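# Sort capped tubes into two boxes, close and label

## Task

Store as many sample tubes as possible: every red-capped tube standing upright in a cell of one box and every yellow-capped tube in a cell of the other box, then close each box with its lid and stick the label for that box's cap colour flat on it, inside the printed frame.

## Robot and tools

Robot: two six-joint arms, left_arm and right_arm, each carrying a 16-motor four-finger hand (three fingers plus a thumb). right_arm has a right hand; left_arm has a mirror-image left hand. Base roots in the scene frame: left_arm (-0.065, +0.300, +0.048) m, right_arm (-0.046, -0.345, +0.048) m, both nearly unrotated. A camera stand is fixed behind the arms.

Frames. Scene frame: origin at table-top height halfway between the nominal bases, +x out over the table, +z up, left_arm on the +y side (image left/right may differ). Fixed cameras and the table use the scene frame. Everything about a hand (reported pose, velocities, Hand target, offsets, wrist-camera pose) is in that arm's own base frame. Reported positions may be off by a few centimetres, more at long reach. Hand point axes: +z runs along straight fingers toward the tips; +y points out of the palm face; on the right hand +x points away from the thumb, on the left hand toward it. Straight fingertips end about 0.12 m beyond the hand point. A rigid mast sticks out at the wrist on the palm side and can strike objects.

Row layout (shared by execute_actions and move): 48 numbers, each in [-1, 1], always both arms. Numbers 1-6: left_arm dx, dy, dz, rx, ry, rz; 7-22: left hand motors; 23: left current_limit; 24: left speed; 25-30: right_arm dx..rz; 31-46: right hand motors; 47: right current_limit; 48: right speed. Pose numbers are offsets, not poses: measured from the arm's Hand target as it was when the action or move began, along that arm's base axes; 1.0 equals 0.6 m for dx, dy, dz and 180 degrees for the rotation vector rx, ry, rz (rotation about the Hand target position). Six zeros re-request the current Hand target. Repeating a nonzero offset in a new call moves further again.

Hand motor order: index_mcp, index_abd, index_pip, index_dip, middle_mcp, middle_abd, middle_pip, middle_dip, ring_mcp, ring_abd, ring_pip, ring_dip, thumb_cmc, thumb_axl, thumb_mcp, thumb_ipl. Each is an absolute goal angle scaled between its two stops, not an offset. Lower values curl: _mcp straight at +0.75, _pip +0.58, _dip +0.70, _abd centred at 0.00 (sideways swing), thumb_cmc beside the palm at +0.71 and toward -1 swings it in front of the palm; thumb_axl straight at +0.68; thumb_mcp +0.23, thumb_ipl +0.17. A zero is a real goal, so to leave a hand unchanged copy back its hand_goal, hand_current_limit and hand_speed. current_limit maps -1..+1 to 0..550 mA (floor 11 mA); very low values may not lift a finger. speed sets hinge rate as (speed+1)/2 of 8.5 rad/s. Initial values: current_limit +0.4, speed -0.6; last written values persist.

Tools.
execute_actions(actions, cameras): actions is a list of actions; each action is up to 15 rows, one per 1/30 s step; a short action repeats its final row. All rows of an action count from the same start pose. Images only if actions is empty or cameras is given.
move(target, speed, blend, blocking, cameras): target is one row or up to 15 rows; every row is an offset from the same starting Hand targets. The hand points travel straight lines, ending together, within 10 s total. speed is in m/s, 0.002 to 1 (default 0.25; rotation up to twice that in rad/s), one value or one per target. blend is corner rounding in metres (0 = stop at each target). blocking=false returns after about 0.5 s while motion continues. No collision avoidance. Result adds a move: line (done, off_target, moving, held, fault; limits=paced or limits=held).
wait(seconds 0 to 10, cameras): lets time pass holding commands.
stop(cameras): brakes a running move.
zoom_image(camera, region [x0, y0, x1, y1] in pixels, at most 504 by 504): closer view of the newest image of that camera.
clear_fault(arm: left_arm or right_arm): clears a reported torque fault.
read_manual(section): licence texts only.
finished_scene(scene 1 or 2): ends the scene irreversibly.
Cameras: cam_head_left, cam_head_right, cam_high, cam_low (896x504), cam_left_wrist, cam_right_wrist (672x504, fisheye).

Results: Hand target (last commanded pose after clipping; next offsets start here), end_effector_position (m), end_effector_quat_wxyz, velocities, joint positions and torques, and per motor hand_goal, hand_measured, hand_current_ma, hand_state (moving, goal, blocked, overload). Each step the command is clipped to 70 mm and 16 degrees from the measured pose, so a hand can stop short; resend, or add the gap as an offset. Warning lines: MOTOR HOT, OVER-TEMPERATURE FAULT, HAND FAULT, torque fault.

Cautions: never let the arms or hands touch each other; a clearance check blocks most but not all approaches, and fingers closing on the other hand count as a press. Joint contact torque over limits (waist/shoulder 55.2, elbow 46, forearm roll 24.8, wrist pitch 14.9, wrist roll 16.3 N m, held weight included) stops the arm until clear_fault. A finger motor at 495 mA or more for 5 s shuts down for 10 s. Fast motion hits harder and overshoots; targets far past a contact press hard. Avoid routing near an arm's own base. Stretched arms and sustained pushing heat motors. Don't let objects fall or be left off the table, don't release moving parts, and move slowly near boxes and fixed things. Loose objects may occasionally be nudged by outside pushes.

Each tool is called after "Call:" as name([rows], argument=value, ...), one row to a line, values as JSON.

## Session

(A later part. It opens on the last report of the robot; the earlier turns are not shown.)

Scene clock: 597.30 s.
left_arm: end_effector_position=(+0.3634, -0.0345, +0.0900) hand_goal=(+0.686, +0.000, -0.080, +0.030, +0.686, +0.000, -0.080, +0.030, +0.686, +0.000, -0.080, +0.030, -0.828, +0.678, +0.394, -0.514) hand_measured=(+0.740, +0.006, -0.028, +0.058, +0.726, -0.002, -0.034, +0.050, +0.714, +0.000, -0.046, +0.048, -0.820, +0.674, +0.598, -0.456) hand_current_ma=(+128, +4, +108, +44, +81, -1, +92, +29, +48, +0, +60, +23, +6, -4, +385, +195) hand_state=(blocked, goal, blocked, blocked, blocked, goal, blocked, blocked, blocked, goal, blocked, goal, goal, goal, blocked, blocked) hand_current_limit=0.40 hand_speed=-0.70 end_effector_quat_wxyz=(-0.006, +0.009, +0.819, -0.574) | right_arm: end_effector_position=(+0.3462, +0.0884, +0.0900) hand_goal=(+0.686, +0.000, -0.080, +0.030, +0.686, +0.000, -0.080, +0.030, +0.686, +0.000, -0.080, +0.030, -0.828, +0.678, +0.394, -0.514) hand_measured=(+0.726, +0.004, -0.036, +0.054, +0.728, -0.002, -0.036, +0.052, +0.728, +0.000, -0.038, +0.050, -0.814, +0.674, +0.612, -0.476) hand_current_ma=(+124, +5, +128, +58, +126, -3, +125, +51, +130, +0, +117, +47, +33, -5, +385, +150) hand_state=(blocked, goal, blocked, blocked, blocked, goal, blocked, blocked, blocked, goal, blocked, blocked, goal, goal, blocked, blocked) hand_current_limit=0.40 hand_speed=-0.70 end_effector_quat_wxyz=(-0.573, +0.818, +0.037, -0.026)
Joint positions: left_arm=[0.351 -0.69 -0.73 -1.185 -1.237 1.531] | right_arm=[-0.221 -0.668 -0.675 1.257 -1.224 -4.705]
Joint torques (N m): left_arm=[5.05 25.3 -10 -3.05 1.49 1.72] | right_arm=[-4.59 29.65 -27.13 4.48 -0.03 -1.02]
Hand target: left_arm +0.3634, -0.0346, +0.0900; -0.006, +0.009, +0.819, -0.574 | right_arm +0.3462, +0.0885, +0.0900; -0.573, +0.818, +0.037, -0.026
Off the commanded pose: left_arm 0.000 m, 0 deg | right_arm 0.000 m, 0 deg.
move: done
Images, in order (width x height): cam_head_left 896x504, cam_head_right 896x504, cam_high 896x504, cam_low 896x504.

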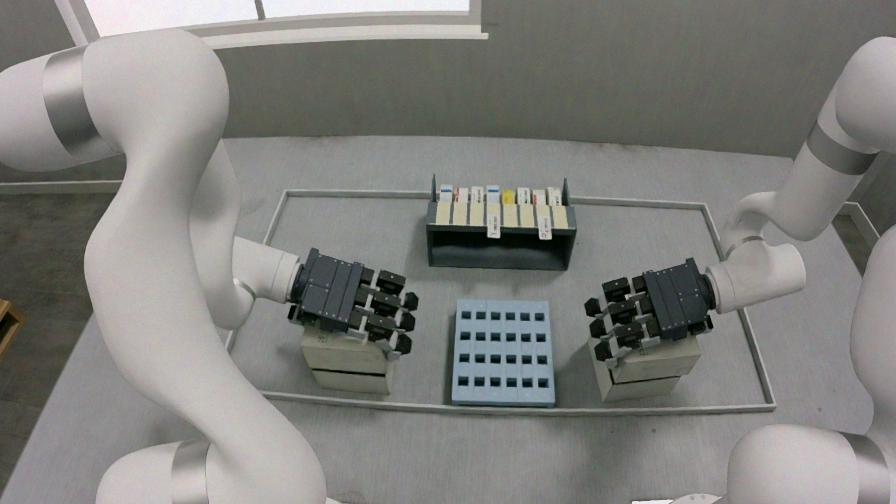

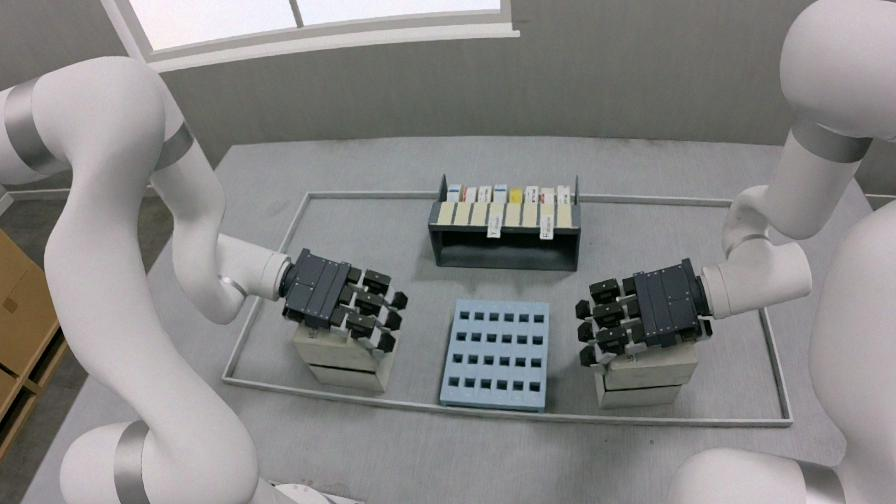

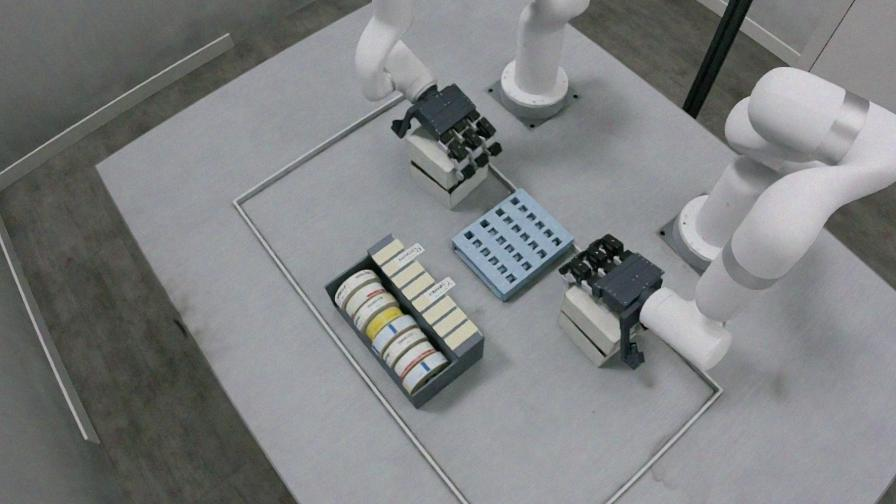

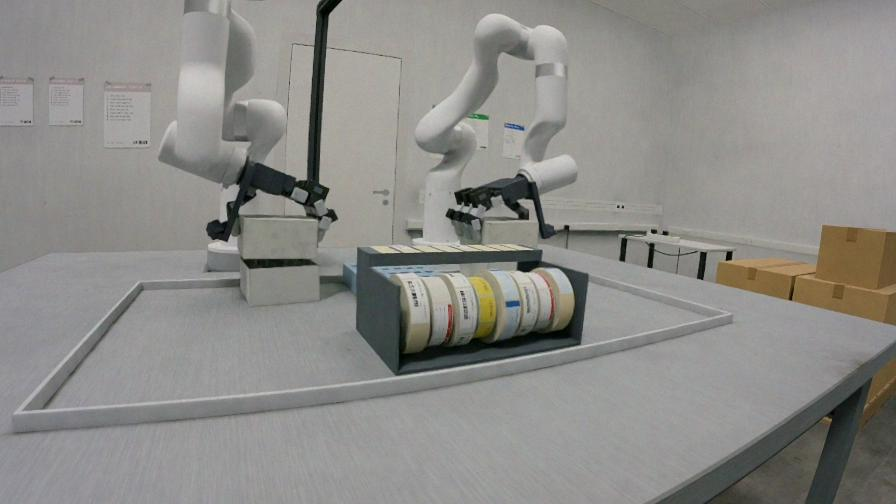

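Call:
move(target=[-0.0005,0.0058,-0.0150,0,0,-0.005,0.685,0,-0.08,0.029,0.685,0,-0.08,0.029,0.685,0,-0.08,0.029,-0.829,0.677,0.393,-0.514,0.4,-0.7,0.0022,0.0073,-0.0150,0,0,0.0111,0.685,0,-0.08,0.029,0.685,0,-0.08,0.029,0.685,0,-0.08,0.029,-0.829,0.677,0.393,-0.514,0.4,-0.7], speed=0.1, cameras=["cam_head_left","cam_head_right","cam_high","cam_low"])

Call:
zoom_image(camera="cam_high", region=[402, 150, 462, 200])

Call:
zoom_image(camera="cam_high", region=[555, 300, 625, 360])

Call:
zoom_image(camera="cam_low", region=[230, 230, 330, 300])

Call:
zoom_image(camera="cam_head_left", region=[600, 340, 700, 400])

Call:
zoom_image(camera="cam_head_left", region=[300, 340, 400, 400])

Call:
zoom_image(camera="cam_head_right", region=[300, 340, 400, 400])

Call:
zoom_image(camera="cam_head_right", region=[590, 340, 690, 410])

Scene clock: 616.73 s.
left_arm: end_effector_position=(+0.3631, -0.0311, +0.0810) hand_goal=(+0.686, +0.000, -0.080, +0.030, +0.686, +0.000, -0.080, +0.030, +0.686, +0.000, -0.080, +0.030, -0.828, +0.678, +0.394, -0.514) hand_measured=(+0.740, +0.006, -0.028, +0.058, +0.726, -0.002, -0.034, +0.050, +0.714, +0.000, -0.046, +0.048, -0.820, +0.674, +0.598, -0.456) hand_current_ma=(+128, +4, +108, +44, +81, -1, +92, +29, +48, +0, +60, +23, +6, -4, +385, +195) hand_state=(blocked, goal, blocked, blocked, blocked, goal, blocked, blocked, blocked, goal, blocked, goal, goal, goal, blocked, blocked) hand_current_limit=0.40 hand_speed=-0.70 end_effector_quat_wxyz=(-0.011, +0.016, +0.819, -0.574) | right_arm: end_effector_position=(+0.3475, +0.0929, +0.0810) hand_goal=(+0.686, +0.000, -0.080, +0.030, +0.686, +0.000, -0.080, +0.030, +0.686, +0.000, -0.080, +0.030, -0.828, +0.678, +0.394, -0.514) hand_measured=(+0.726, +0.004, -0.036, +0.054, +0.728, -0.002, -0.036, +0.052, +0.728, +0.000, -0.038, +0.050, -0.814, +0.674, +0.612, -0.476) hand_current_ma=(+124, +5, +128, +58, +126, -3, +125, +51, +130, +0, +117, +47, +33, -5, +385, +150) hand_state=(blocked, goal, blocked, blocked, blocked, goal, blocked, blocked, blocked, goal, blocked, blocked, goal, goal, blocked, blocked) hand_current_limit=0.40 hand_speed=-0.70 end_effector_quat_wxyz=(-0.572, +0.818, +0.051, -0.036)
Joint positions: left_arm=[0.355 -0.718 -0.747 -1.168 -1.233 1.543] | right_arm=[-0.202 -0.7 -0.698 1.243 -1.221 -4.713]
Joint torques (N m): left_arm=[16.06 25.45 -9.62 3.14 1.44 1.72] | right_arm=[9.01 29.71 -26.81 -4.55 -0.07 -1.07]
Hand target: left_arm +0.3631, -0.0311, +0.0810; -0.011, +0.016, +0.819, -0.574 | right_arm +0.3475, +0.0929, +0.0810; -0.572, +0.818, +0.051, -0.036
Off the commanded pose: left_arm 0.000 m, 0 deg | right_arm 0.000 m, 0 deg.
move: done
Images, in order (width x height): cam_head_left 896x504, cam_head_right 896x504, cam_high 896x504, cam_low 896x504.

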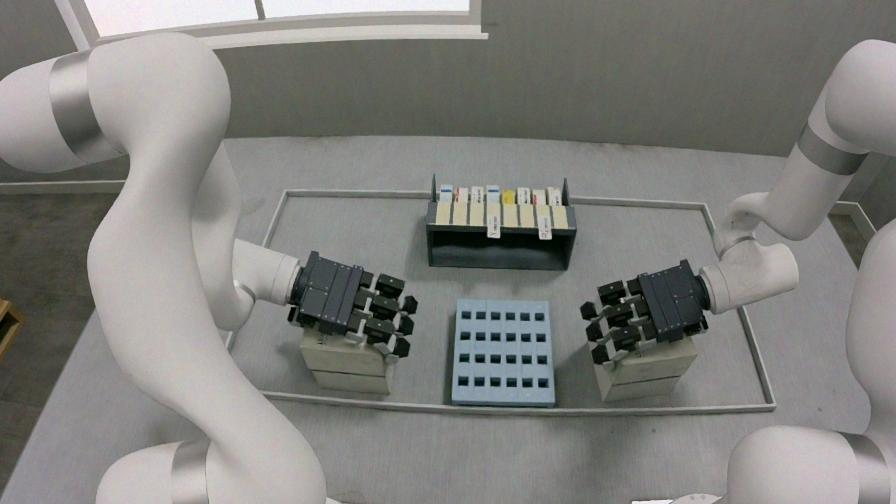

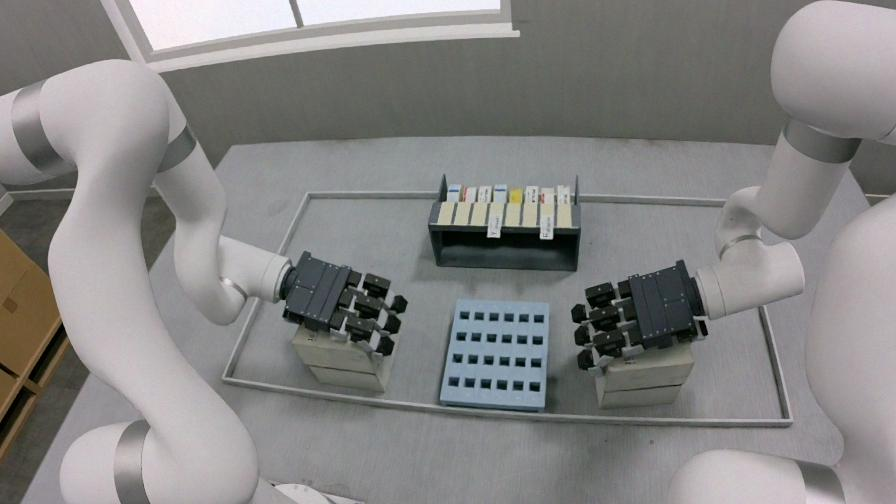

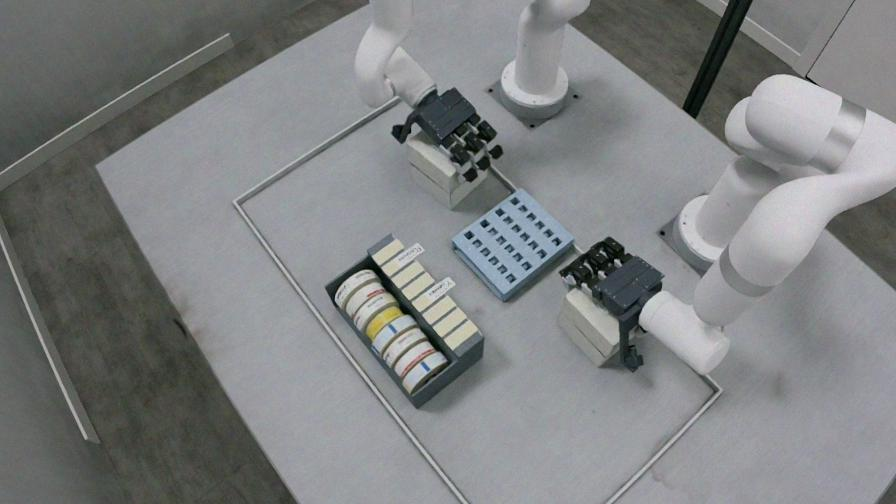

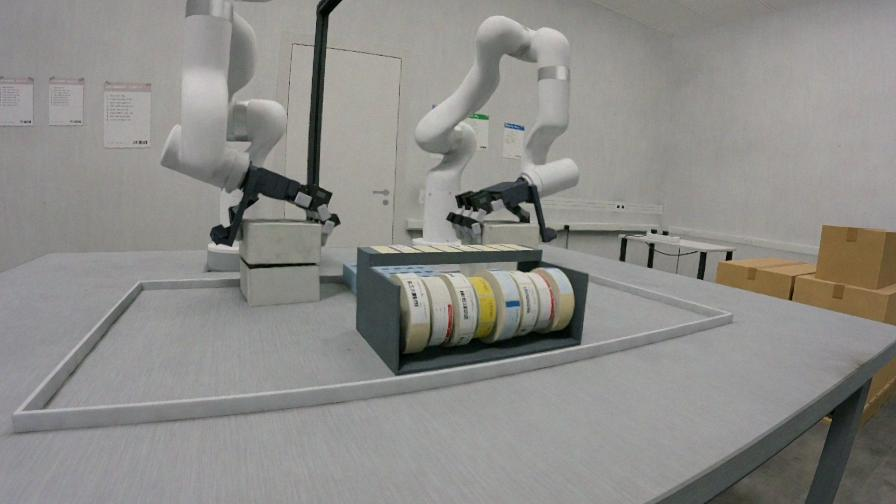

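Scaled by 8.400 from the camera's 896x504 image, which has a finer 1280x720 frame.

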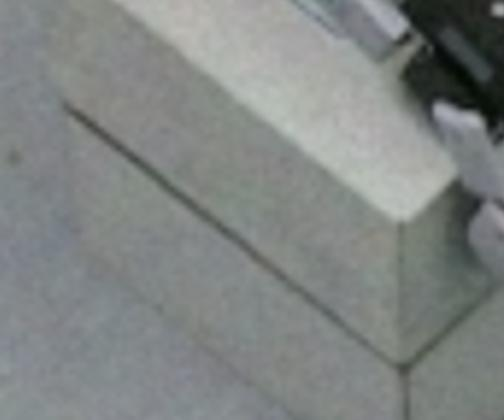

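Scaled by 7.200 from the camera's 896x504 image, which has a finer 1280x720 frame.

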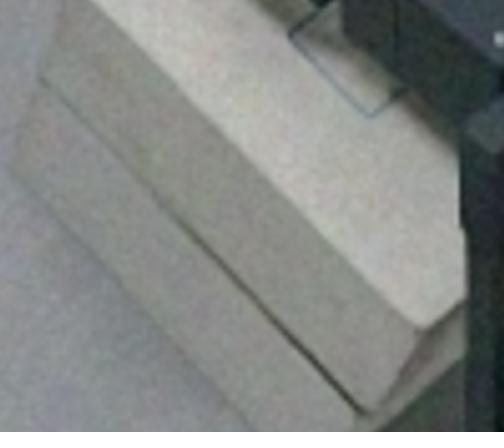

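Scaled by 5.040 from the camera's 896x504 image, which has a finer 1280x720 frame.

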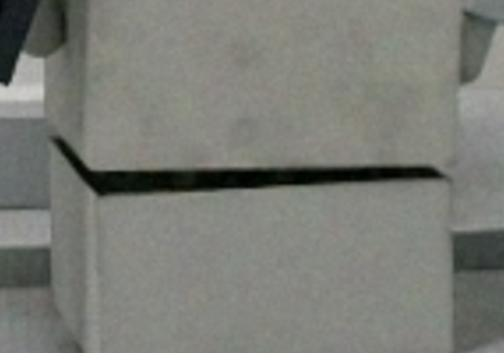

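Scaled by 5.040 from the camera's 896x504 image, which has a finer 1280x720 frame.

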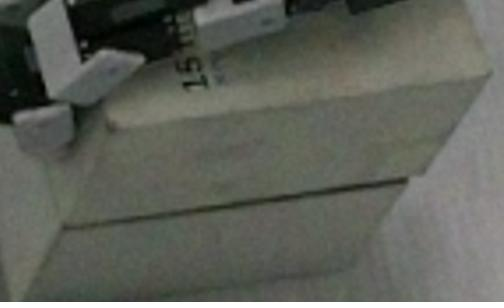

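Scaled by 5.040 from the camera's 896x504 image, which has a finer 1280x720 frame.

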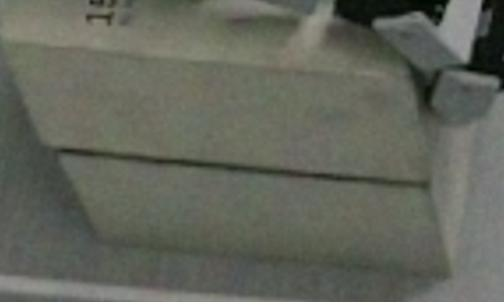

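Scaled by 5.040 from the camera's 896x504 image, which has a finer 1280x720 frame.

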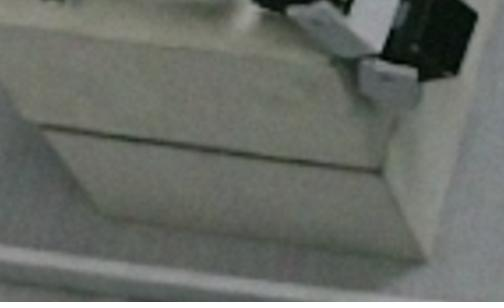

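Scaled by 5.040 from the camera's 896x504 image, which has a finer 1280x720 frame.

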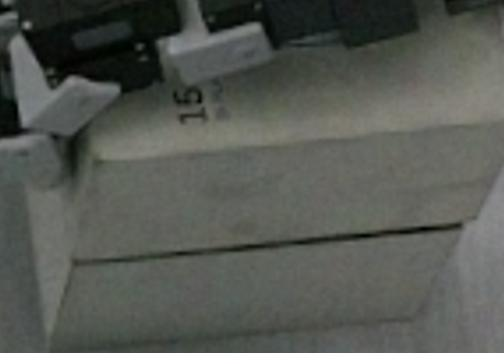

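Call:
move(target=[0.0005,0.0025,-0.0317,0,0,0,0.685,0,-0.08,0.029,0.685,0,-0.08,0.029,0.685,0,-0.08,0.029,-0.829,0.677,0.393,-0.514,0.4,-0.7,0.0005,0.001,-0.0317,0.0067,0.0008,-0.001,0.685,0,-0.08,0.029,0.685,0,-0.08,0.029,0.685,0,-0.08,0.029,-0.829,0.677,0.393,-0.514,0.4,-0.7], speed=0.06, cameras=["cam_head_left","cam_high","cam_low"])

Call:
zoom_image(camera="cam_high", region=[402, 150, 462, 200])

Call:
zoom_image(camera="cam_high", region=[555, 300, 625, 360])

Call:
zoom_image(camera="cam_low", region=[230, 210, 330, 300])

Call:
zoom_image(camera="cam_head_left", region=[590, 330, 700, 410])

Call:
zoom_image(camera="cam_head_left", region=[290, 330, 400, 410])

Scene clock: 624.97 s.
left_arm: end_effector_position=(+0.3634, -0.0296, +0.0620) hand_goal=(+0.686, +0.000, -0.080, +0.030, +0.686, +0.000, -0.080, +0.030, +0.686, +0.000, -0.080, +0.030, -0.828, +0.678, +0.394, -0.514) hand_measured=(+0.740, +0.006, -0.028, +0.058, +0.726, -0.002, -0.034, +0.050, +0.714, +0.000, -0.046, +0.046, -0.820, +0.674, +0.598, -0.456) hand_current_ma=(+127, +4, +108, +44, +81, -1, +92, +26, +48, +0, +60, +20, +6, -4, +385, +195) hand_state=(blocked, goal, blocked, blocked, blocked, goal, blocked, goal, blocked, goal, blocked, goal, goal, goal, blocked, blocked) hand_current_limit=0.40 hand_speed=-0.70 end_effector_quat_wxyz=(-0.011, +0.016, +0.819, -0.574) | right_arm: end_effector_position=(+0.3478, +0.0935, +0.0620) hand_goal=(+0.686, +0.000, -0.080, +0.030, +0.686, +0.000, -0.080, +0.030, +0.686, +0.000, -0.080, +0.030, -0.828, +0.678, +0.394, -0.514) hand_measured=(+0.726, +0.004, -0.036, +0.054, +0.726, -0.002, -0.036, +0.052, +0.728, +0.000, -0.038, +0.050, -0.814, +0.674, +0.612, -0.476) hand_current_ma=(+121, +5, +128, +58, +123, -3, +125, +51, +126, +0, +117, +47, +33, -5, +385, +154) hand_state=(blocked, goal, blocked, blocked, blocked, goal, blocked, blocked, blocked, goal, blocked, blocked, goal, goal, blocked, blocked) hand_current_limit=0.40 hand_speed=-0.70 end_effector_quat_wxyz=(-0.581, +0.812, +0.050, -0.036)
Joint positions: left_arm=[0.358 -0.771 -0.765 -1.176 -1.22 1.576] | right_arm=[-0.209 -0.765 -0.721 1.253 -1.229 -4.756]
Joint torques (N m): left_arm=[16.84 26.71 -9.38 -2.87 1.71 1.7] | right_arm=[-9.61 32.05 -24.9 4.23 -3.17 -1.09]
Hand target: left_arm +0.3634, -0.0296, +0.0620; -0.011, +0.016, +0.819, -0.574 | right_arm +0.3478, +0.0935, +0.0620; -0.581, +0.812, +0.050, -0.036
Off the commanded pose: left_arm 0.000 m, 0 deg | right_arm 0.000 m, 0 deg.
move: done
Images, in order (width x height): cam_head_left 896x504, cam_high 896x504, cam_low 896x504.

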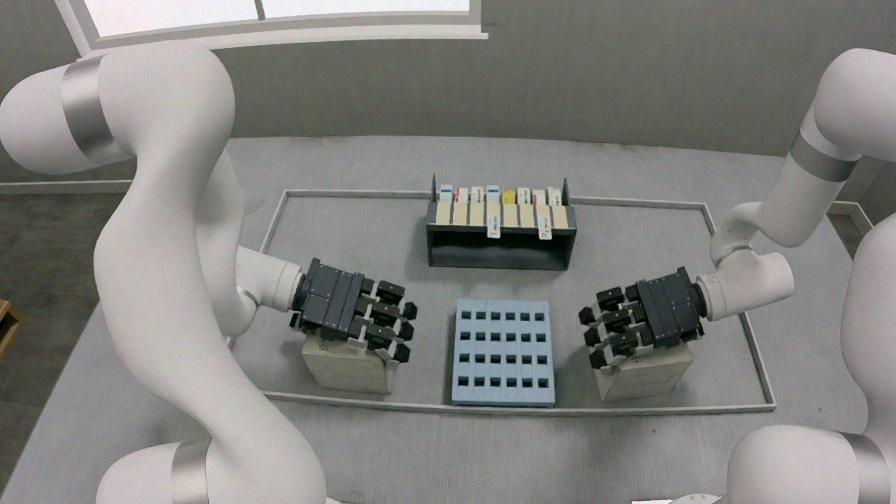

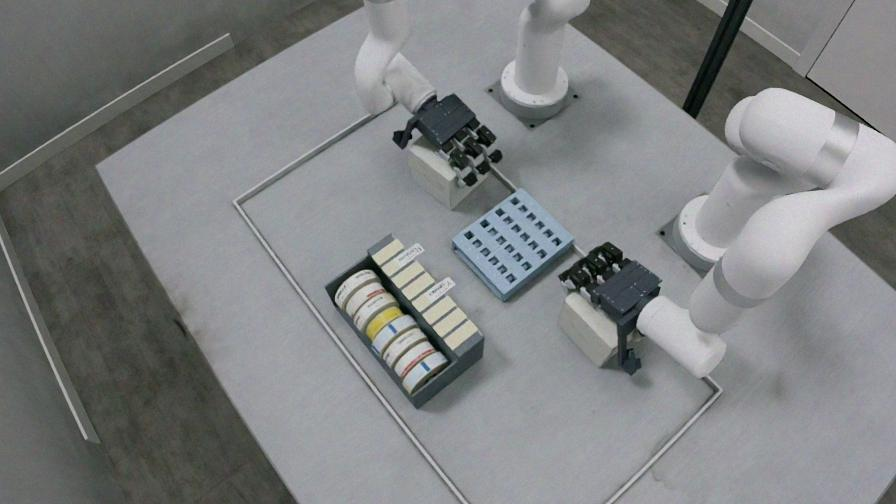

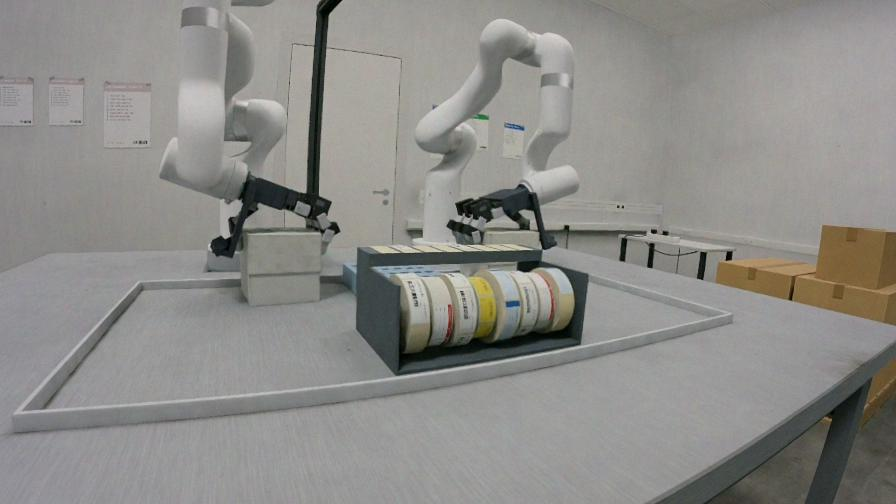

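Scaled by 8.400 from the camera's 896x504 image, which has a finer 1280x720 frame.

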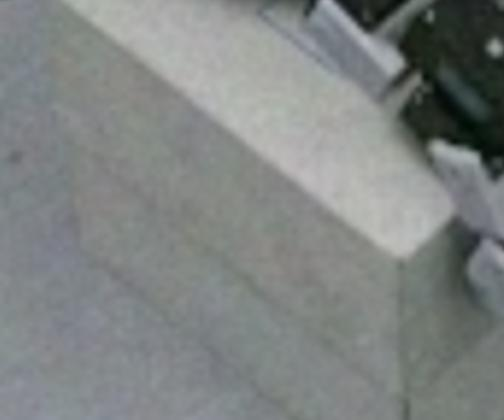

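Scaled by 7.200 from the camera's 896x504 image, which has a finer 1280x720 frame.

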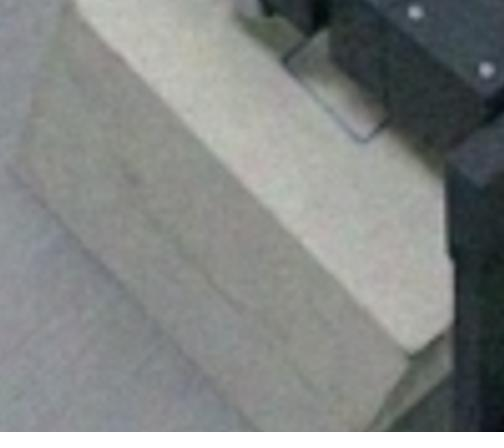

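Scaled by 5.040 from the camera's 896x504 image, which has a finer 1280x720 frame.

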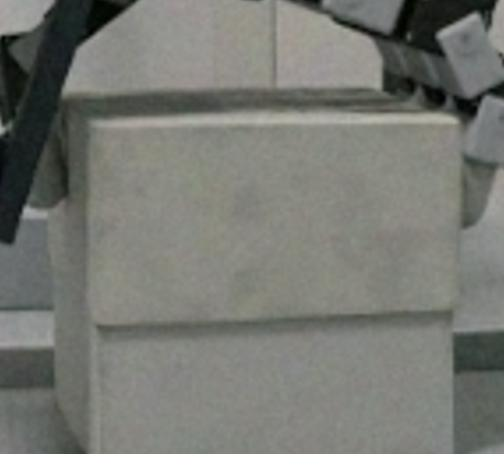

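Scaled by 4.582 from the camera's 896x504 image, which has a finer 1280x720 frame.

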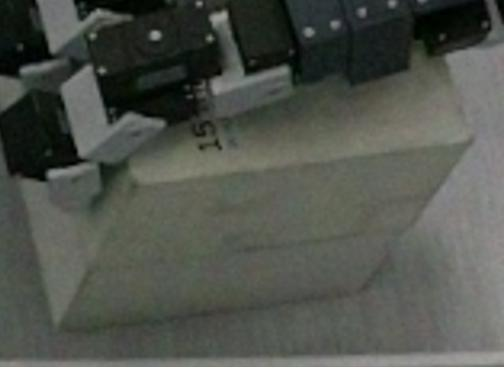

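Scaled by 4.582 from the camera's 896x504 image, which has a finer 1280x720 frame.

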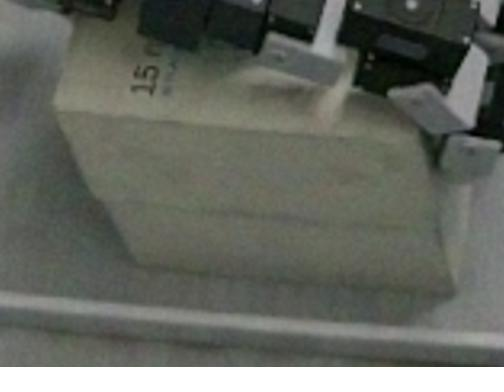

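Call:
move([
  [0,0,-0.0067,0,0,0,0.685,0,-0.08,0.029,0.685,0,-0.08,0.029,0.685,0,-0.08,0.029,-0.829,0.677,0.393,-0.514,0.4,-0.7,0,0,-0.0067,0,0,0,0.685,0,-0.08,0.029,0.685,0,-0.08,0.029,0.685,0,-0.08,0.029,-0.829,0.677,0.393,-0.514,0.4,-0.7],
  [0,0,-0.0067,0,0,0,0.753,0,0.139,0.261,0.753,0,0.139,0.261,0.753,0,0.139,0.261,-0.829,0.677,0.65,-0.157,0.4,-0.4,0,0,-0.0067,0,0,0,0.753,0,0.139,0.261,0.753,0,0.139,0.261,0.753,0,0.139,0.261,-0.829,0.677,0.65,-0.157,0.4,-0.4],
], speed=0.05, cameras=["cam_head_left","cam_high","cam_low"])

Call:
zoom_image(camera="cam_low", region=[230, 210, 330, 310])

Call:
zoom_image(camera="cam_high", region=[550, 280, 640, 370])

Scene clock: 628.37 s.
left_arm: end_effector_position=(+0.3634, -0.0296, +0.0579) hand_goal=(+0.754, +0.000, +0.140, +0.262, +0.754, +0.000, +0.140, +0.262, +0.754, +0.000, +0.140, +0.262, -0.828, +0.678, +0.650, -0.156) hand_measured=(+0.748, +0.004, +0.134, +0.258, +0.740, -0.002, +0.134, +0.258, +0.738, +0.000, +0.134, +0.258, -0.822, +0.674, +0.644, -0.160) hand_current_ma=(-6, +2, -4, -2, -17, -1, -6, -2, -23, +0, -5, -2, +6, -3, -8, -3) hand_state=(goal, goal, goal, goal, goal, goal, goal, goal, goal, goal, goal, goal, goal, goal, goal, goal) hand_current_limit=0.40 hand_speed=-0.40 end_effector_quat_wxyz=(-0.011, +0.016, +0.819, -0.574) | right_arm: end_effector_position=(+0.3478, +0.0934, +0.0580) hand_goal=(+0.754, +0.000, +0.140, +0.262, +0.754, +0.000, +0.140, +0.262, +0.754, +0.000, +0.140, +0.262, -0.828, +0.678, +0.650, -0.156) hand_measured=(+0.740, +0.004, +0.134, +0.258, +0.738, -0.002, +0.134, +0.258, +0.738, +0.000, +0.134, +0.260, -0.820, +0.674, +0.644, -0.158) hand_current_ma=(-30, +5, -10, -5, -38, -3, -10, -4, -37, +0, -9, -4, +15, -5, -11, -6) hand_state=(goal, goal, goal, goal, goal, goal, goal, goal, goal, goal, goal, goal, goal, goal, goal, goal) hand_current_limit=0.40 hand_speed=-0.40 end_effector_quat_wxyz=(-0.581, +0.812, +0.050, -0.036)
Joint positions: left_arm=[0.358 -0.782 -0.769 -1.178 -1.217 1.583] | right_arm=[-0.209 -0.776 -0.725 1.256 -1.227 -4.763]
Joint torques (N m): left_arm=[13.84 26.81 -8.72 -2.52 0.45 1.64] | right_arm=[-8.55 30.31 -23.97 3.87 -0.63 -1.13]
Hand target: left_arm +0.3634, -0.0296, +0.0579; -0.011, +0.016, +0.819, -0.574 | right_arm +0.3478, +0.0935, +0.0580; -0.581, +0.812, +0.050, -0.036
Off the commanded pose: left_arm 0.000 m, 0 deg | right_arm 0.000 m, 0 deg.
move: done
Images, in order (width x height): cam_head_left 896x504, cam_high 896x504, cam_low 896x504.

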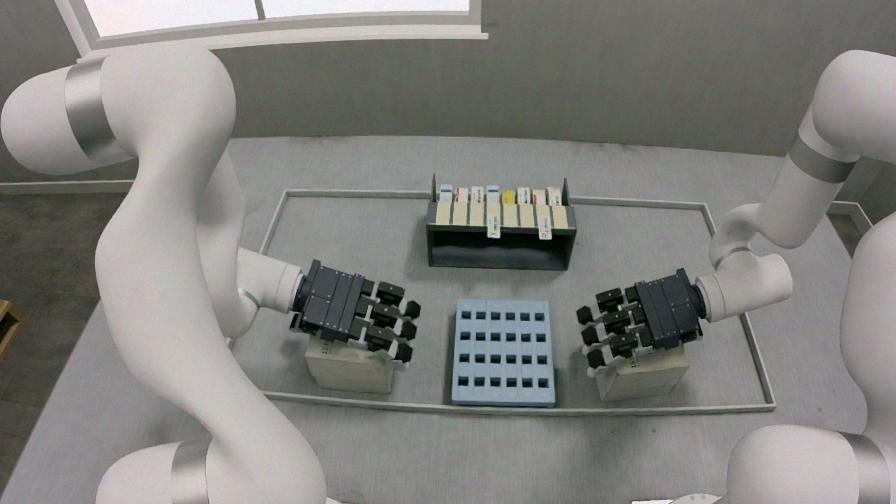

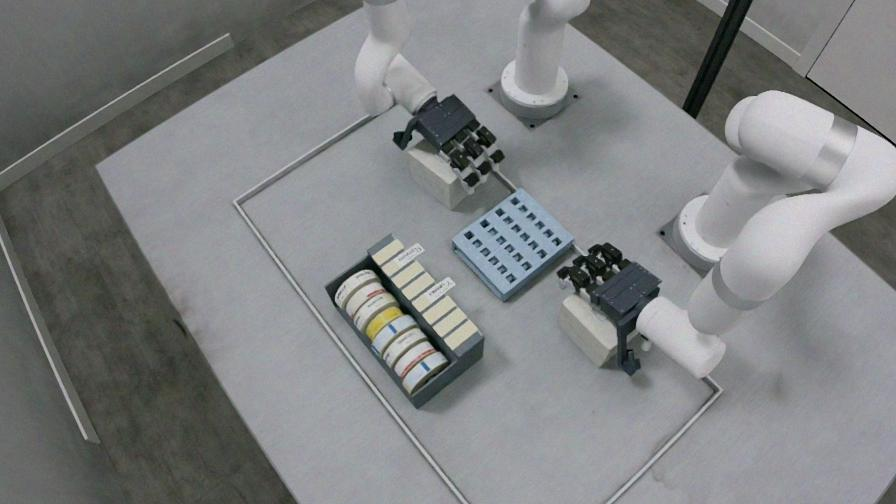

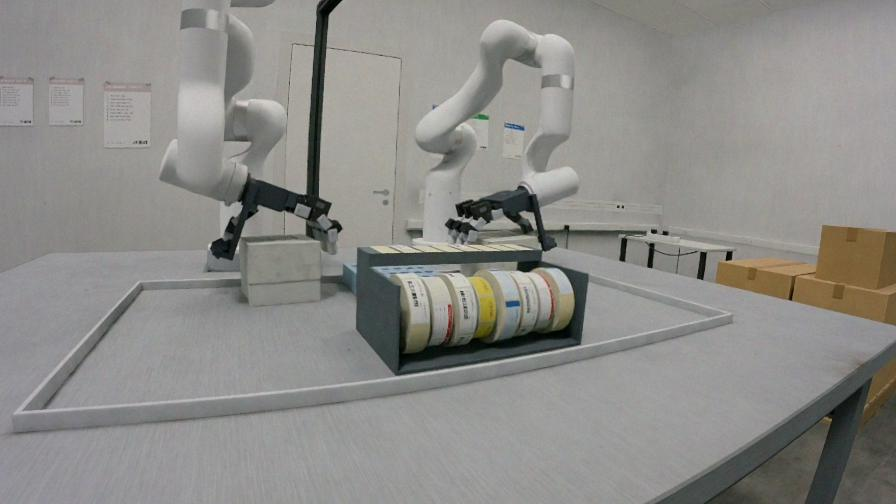

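Scaled by 5.040 from the camera's 896x504 image, which has a finer 1280x720 frame.

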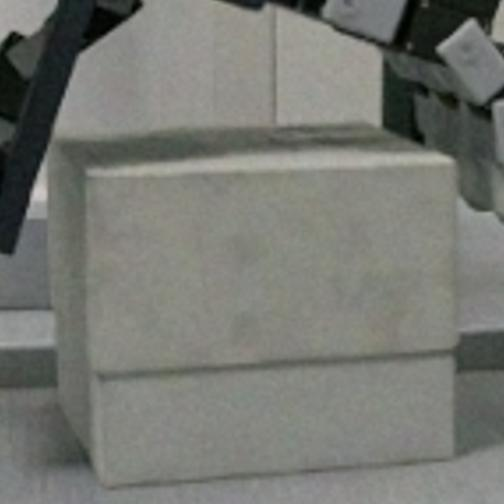

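Scaled by 5.600 from the camera's 896x504 image, which has a finer 1280x720 frame.

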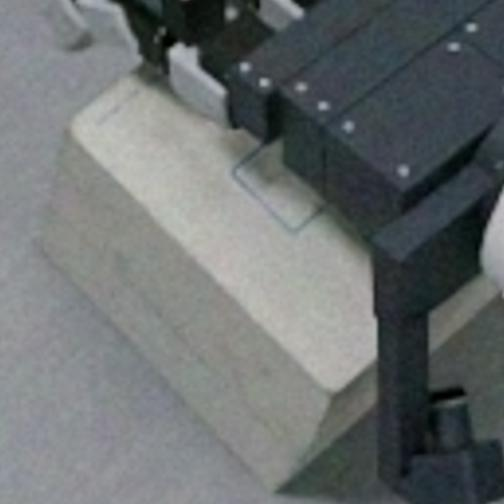

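Call:
move(target=[0,0,0.25,0,0,0,0.753,0,0.139,0.261,0.753,0,0.139,0.261,0.753,0,0.139,0.261,-0.829,0.677,0.65,-0.157,0.4,-0.4,0,0,0.25,0,0,0,0.753,0,0.139,0.261,0.753,0,0.139,0.261,0.753,0,0.139,0.261,-0.829,0.677,0.65,-0.157,0.4,-0.4], speed=0.25, cameras=["cam_head_left","cam_head_right","cam_high","cam_low"])

Call:
zoom_image(camera="cam_low", region=[225, 200, 335, 310])

Call:
zoom_image(camera="cam_high", region=[550, 270, 660, 370])

Call:
zoom_image(camera="cam_high", region=[400, 120, 500, 210])

Call:
zoom_image(camera="cam_head_left", region=[480, 175, 580, 265])

Call:
zoom_image(camera="cam_head_right", region=[480, 175, 580, 265])

Call:
zoom_image(camera="cam_high", region=[380, 220, 480, 340])

Scene clock: 646.83 s.
left_arm: end_effector_position=(+0.3633, -0.0296, +0.2079) hand_goal=(+0.754, +0.000, +0.140, +0.262, +0.754, +0.000, +0.140, +0.262, +0.754, +0.000, +0.140, +0.262, -0.828, +0.678, +0.650, -0.156) hand_measured=(+0.746, +0.004, +0.134, +0.258, +0.740, -0.002, +0.134, +0.258, +0.738, +0.000, +0.134, +0.258, -0.822, +0.674, +0.644, -0.160) hand_current_ma=(-8, +2, -4, -2, -17, -1, -5, -2, -23, +0, -4, -2, +6, -2, -8, -3) hand_state=(goal, goal, goal, goal, goal, goal, goal, goal, goal, goal, goal, goal, goal, goal, goal, goal) hand_current_limit=0.40 hand_speed=-0.40 end_effector_quat_wxyz=(-0.011, +0.016, +0.819, -0.574) | right_arm: end_effector_position=(+0.3477, +0.0935, +0.2079) hand_goal=(+0.754, +0.000, +0.140, +0.262, +0.754, +0.000, +0.140, +0.262, +0.754, +0.000, +0.140, +0.262, -0.828, +0.678, +0.650, -0.156) hand_measured=(+0.740, +0.004, +0.134, +0.258, +0.738, -0.002, +0.134, +0.258, +0.738, +0.000, +0.134, +0.260, -0.820, +0.674, +0.644, -0.158) hand_current_ma=(-30, +5, -9, -5, -38, -3, -10, -4, -37, +0, -9, -4, +13, -5, -11, -5) hand_state=(goal, goal, goal, goal, goal, goal, goal, goal, goal, goal, goal, goal, goal, goal, goal, goal) hand_current_limit=0.40 hand_speed=-0.40 end_effector_quat_wxyz=(-0.581, +0.812, +0.050, -0.036)
Joint positions: left_arm=[0.358 -0.391 -0.695 -1.093 -1.352 1.284] | right_arm=[-0.209 -0.368 -0.645 1.165 -1.344 -4.443]
Joint torques (N m): left_arm=[14.79 38.26 -11.09 3.14 -4.03 -1.79] | right_arm=[-9.47 53.07 -16.68 -3.78 -2.85 1.02]
Hand target: left_arm +0.3634, -0.0296, +0.2079; -0.011, +0.016, +0.819, -0.574 | right_arm +0.3478, +0.0935, +0.2080; -0.581, +0.812, +0.050, -0.036
Off the commanded pose: left_arm 0.000 m, 0 deg | right_arm 0.000 m, 0 deg.
move: done
Images, in order (width x height): cam_head_left 896x504, cam_head_right 896x504, cam_high 896x504, cam_low 896x504.

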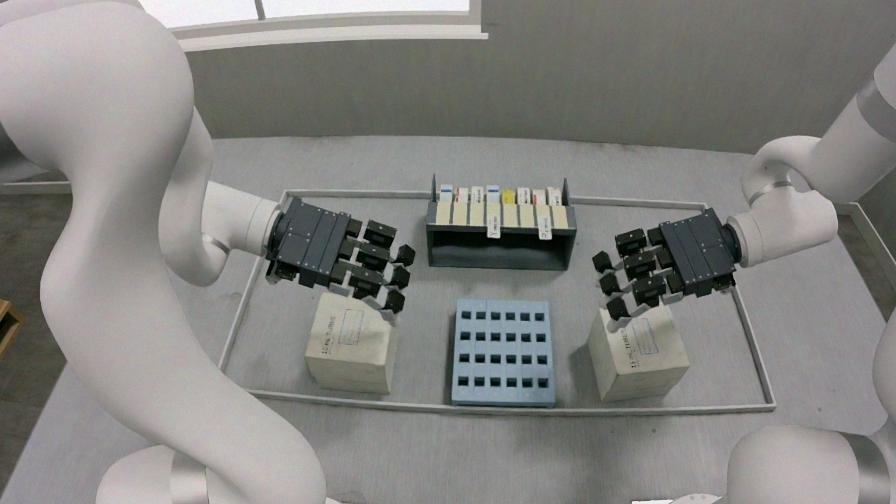

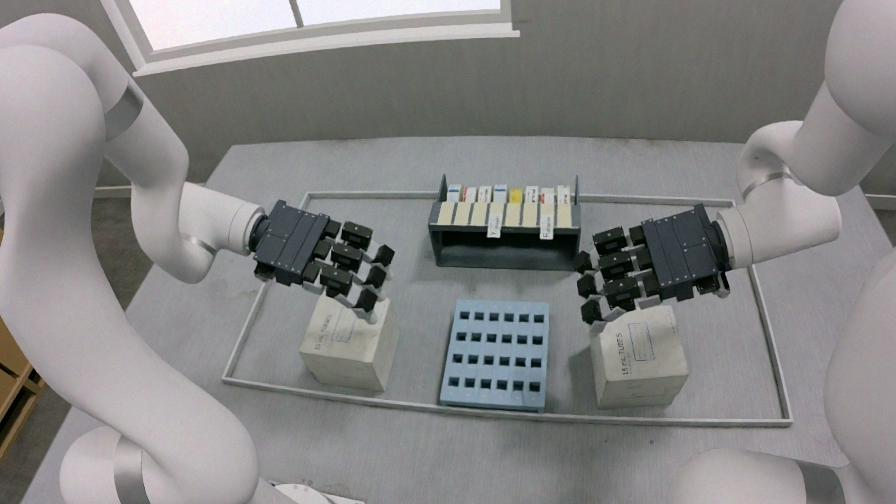

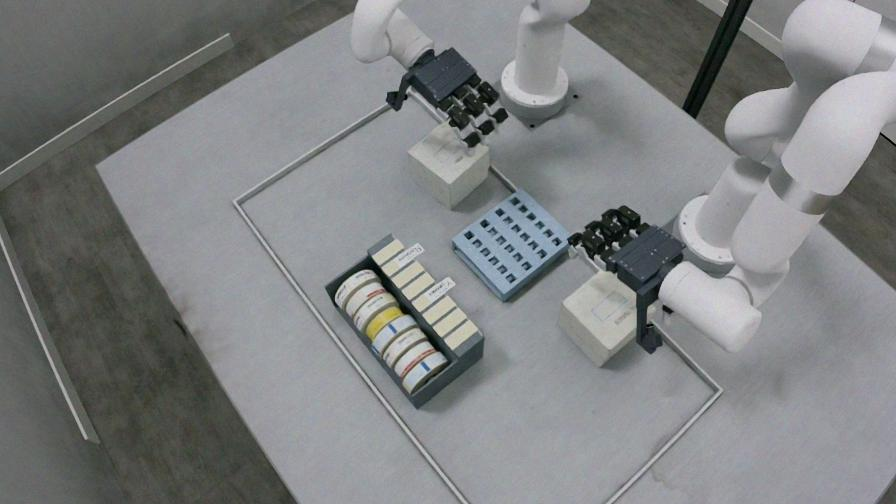

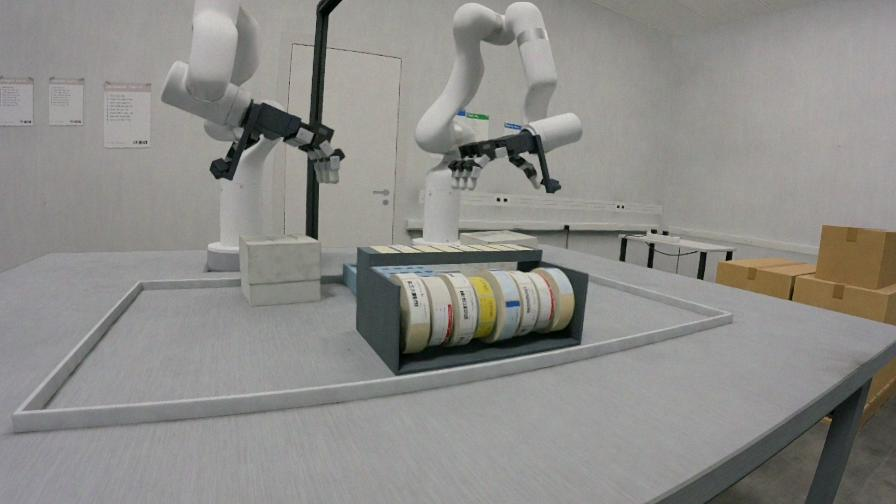

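Scaled by 4.582 from the camera's 896x504 image, which has a finer 1280x720 frame.

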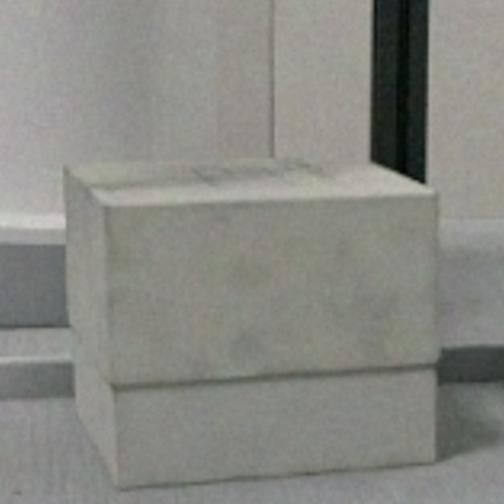

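Scaled by 4.582 from the camera's 896x504 image, which has a finer 1280x720 frame.

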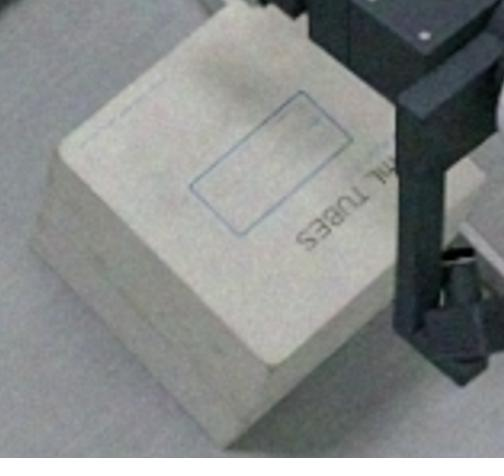

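Scaled by 5.040 from the camera's 896x504 image, which has a finer 1280x720 frame.

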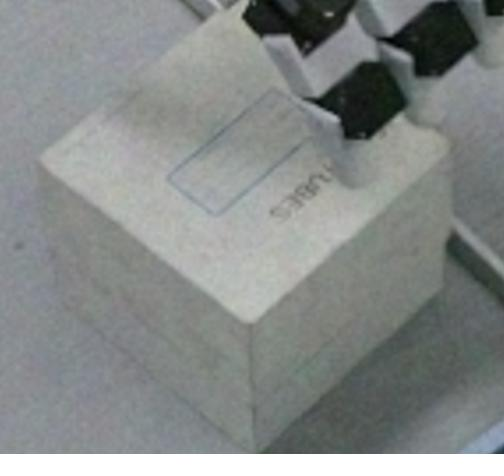

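Scaled by 5.040 from the camera's 896x504 image, which has a finer 1280x720 frame.

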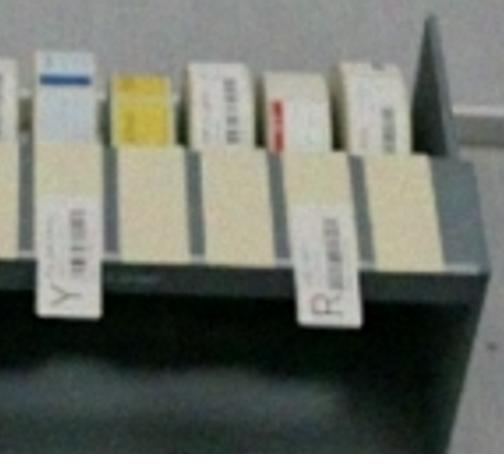

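Scaled by 5.040 from the camera's 896x504 image, which has a finer 1280x720 frame.

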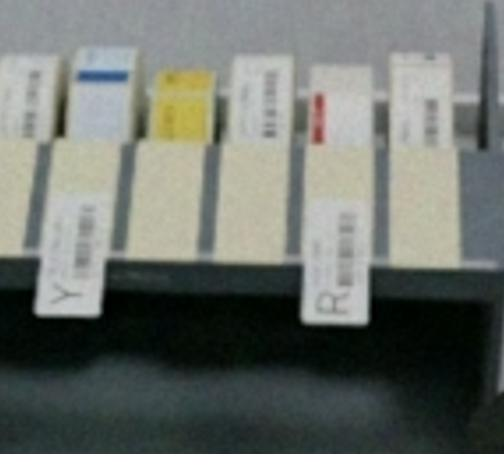

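Scaled by 4.200 from the camera's 896x504 image, which has a finer 1280x720 frame.

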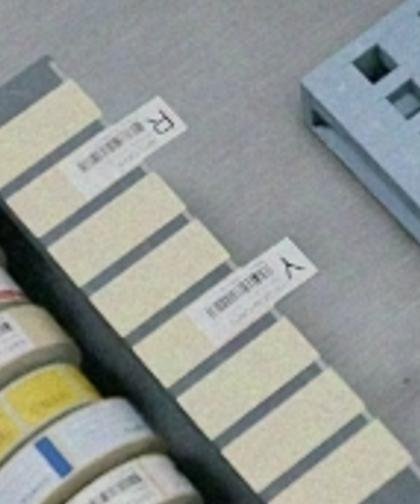

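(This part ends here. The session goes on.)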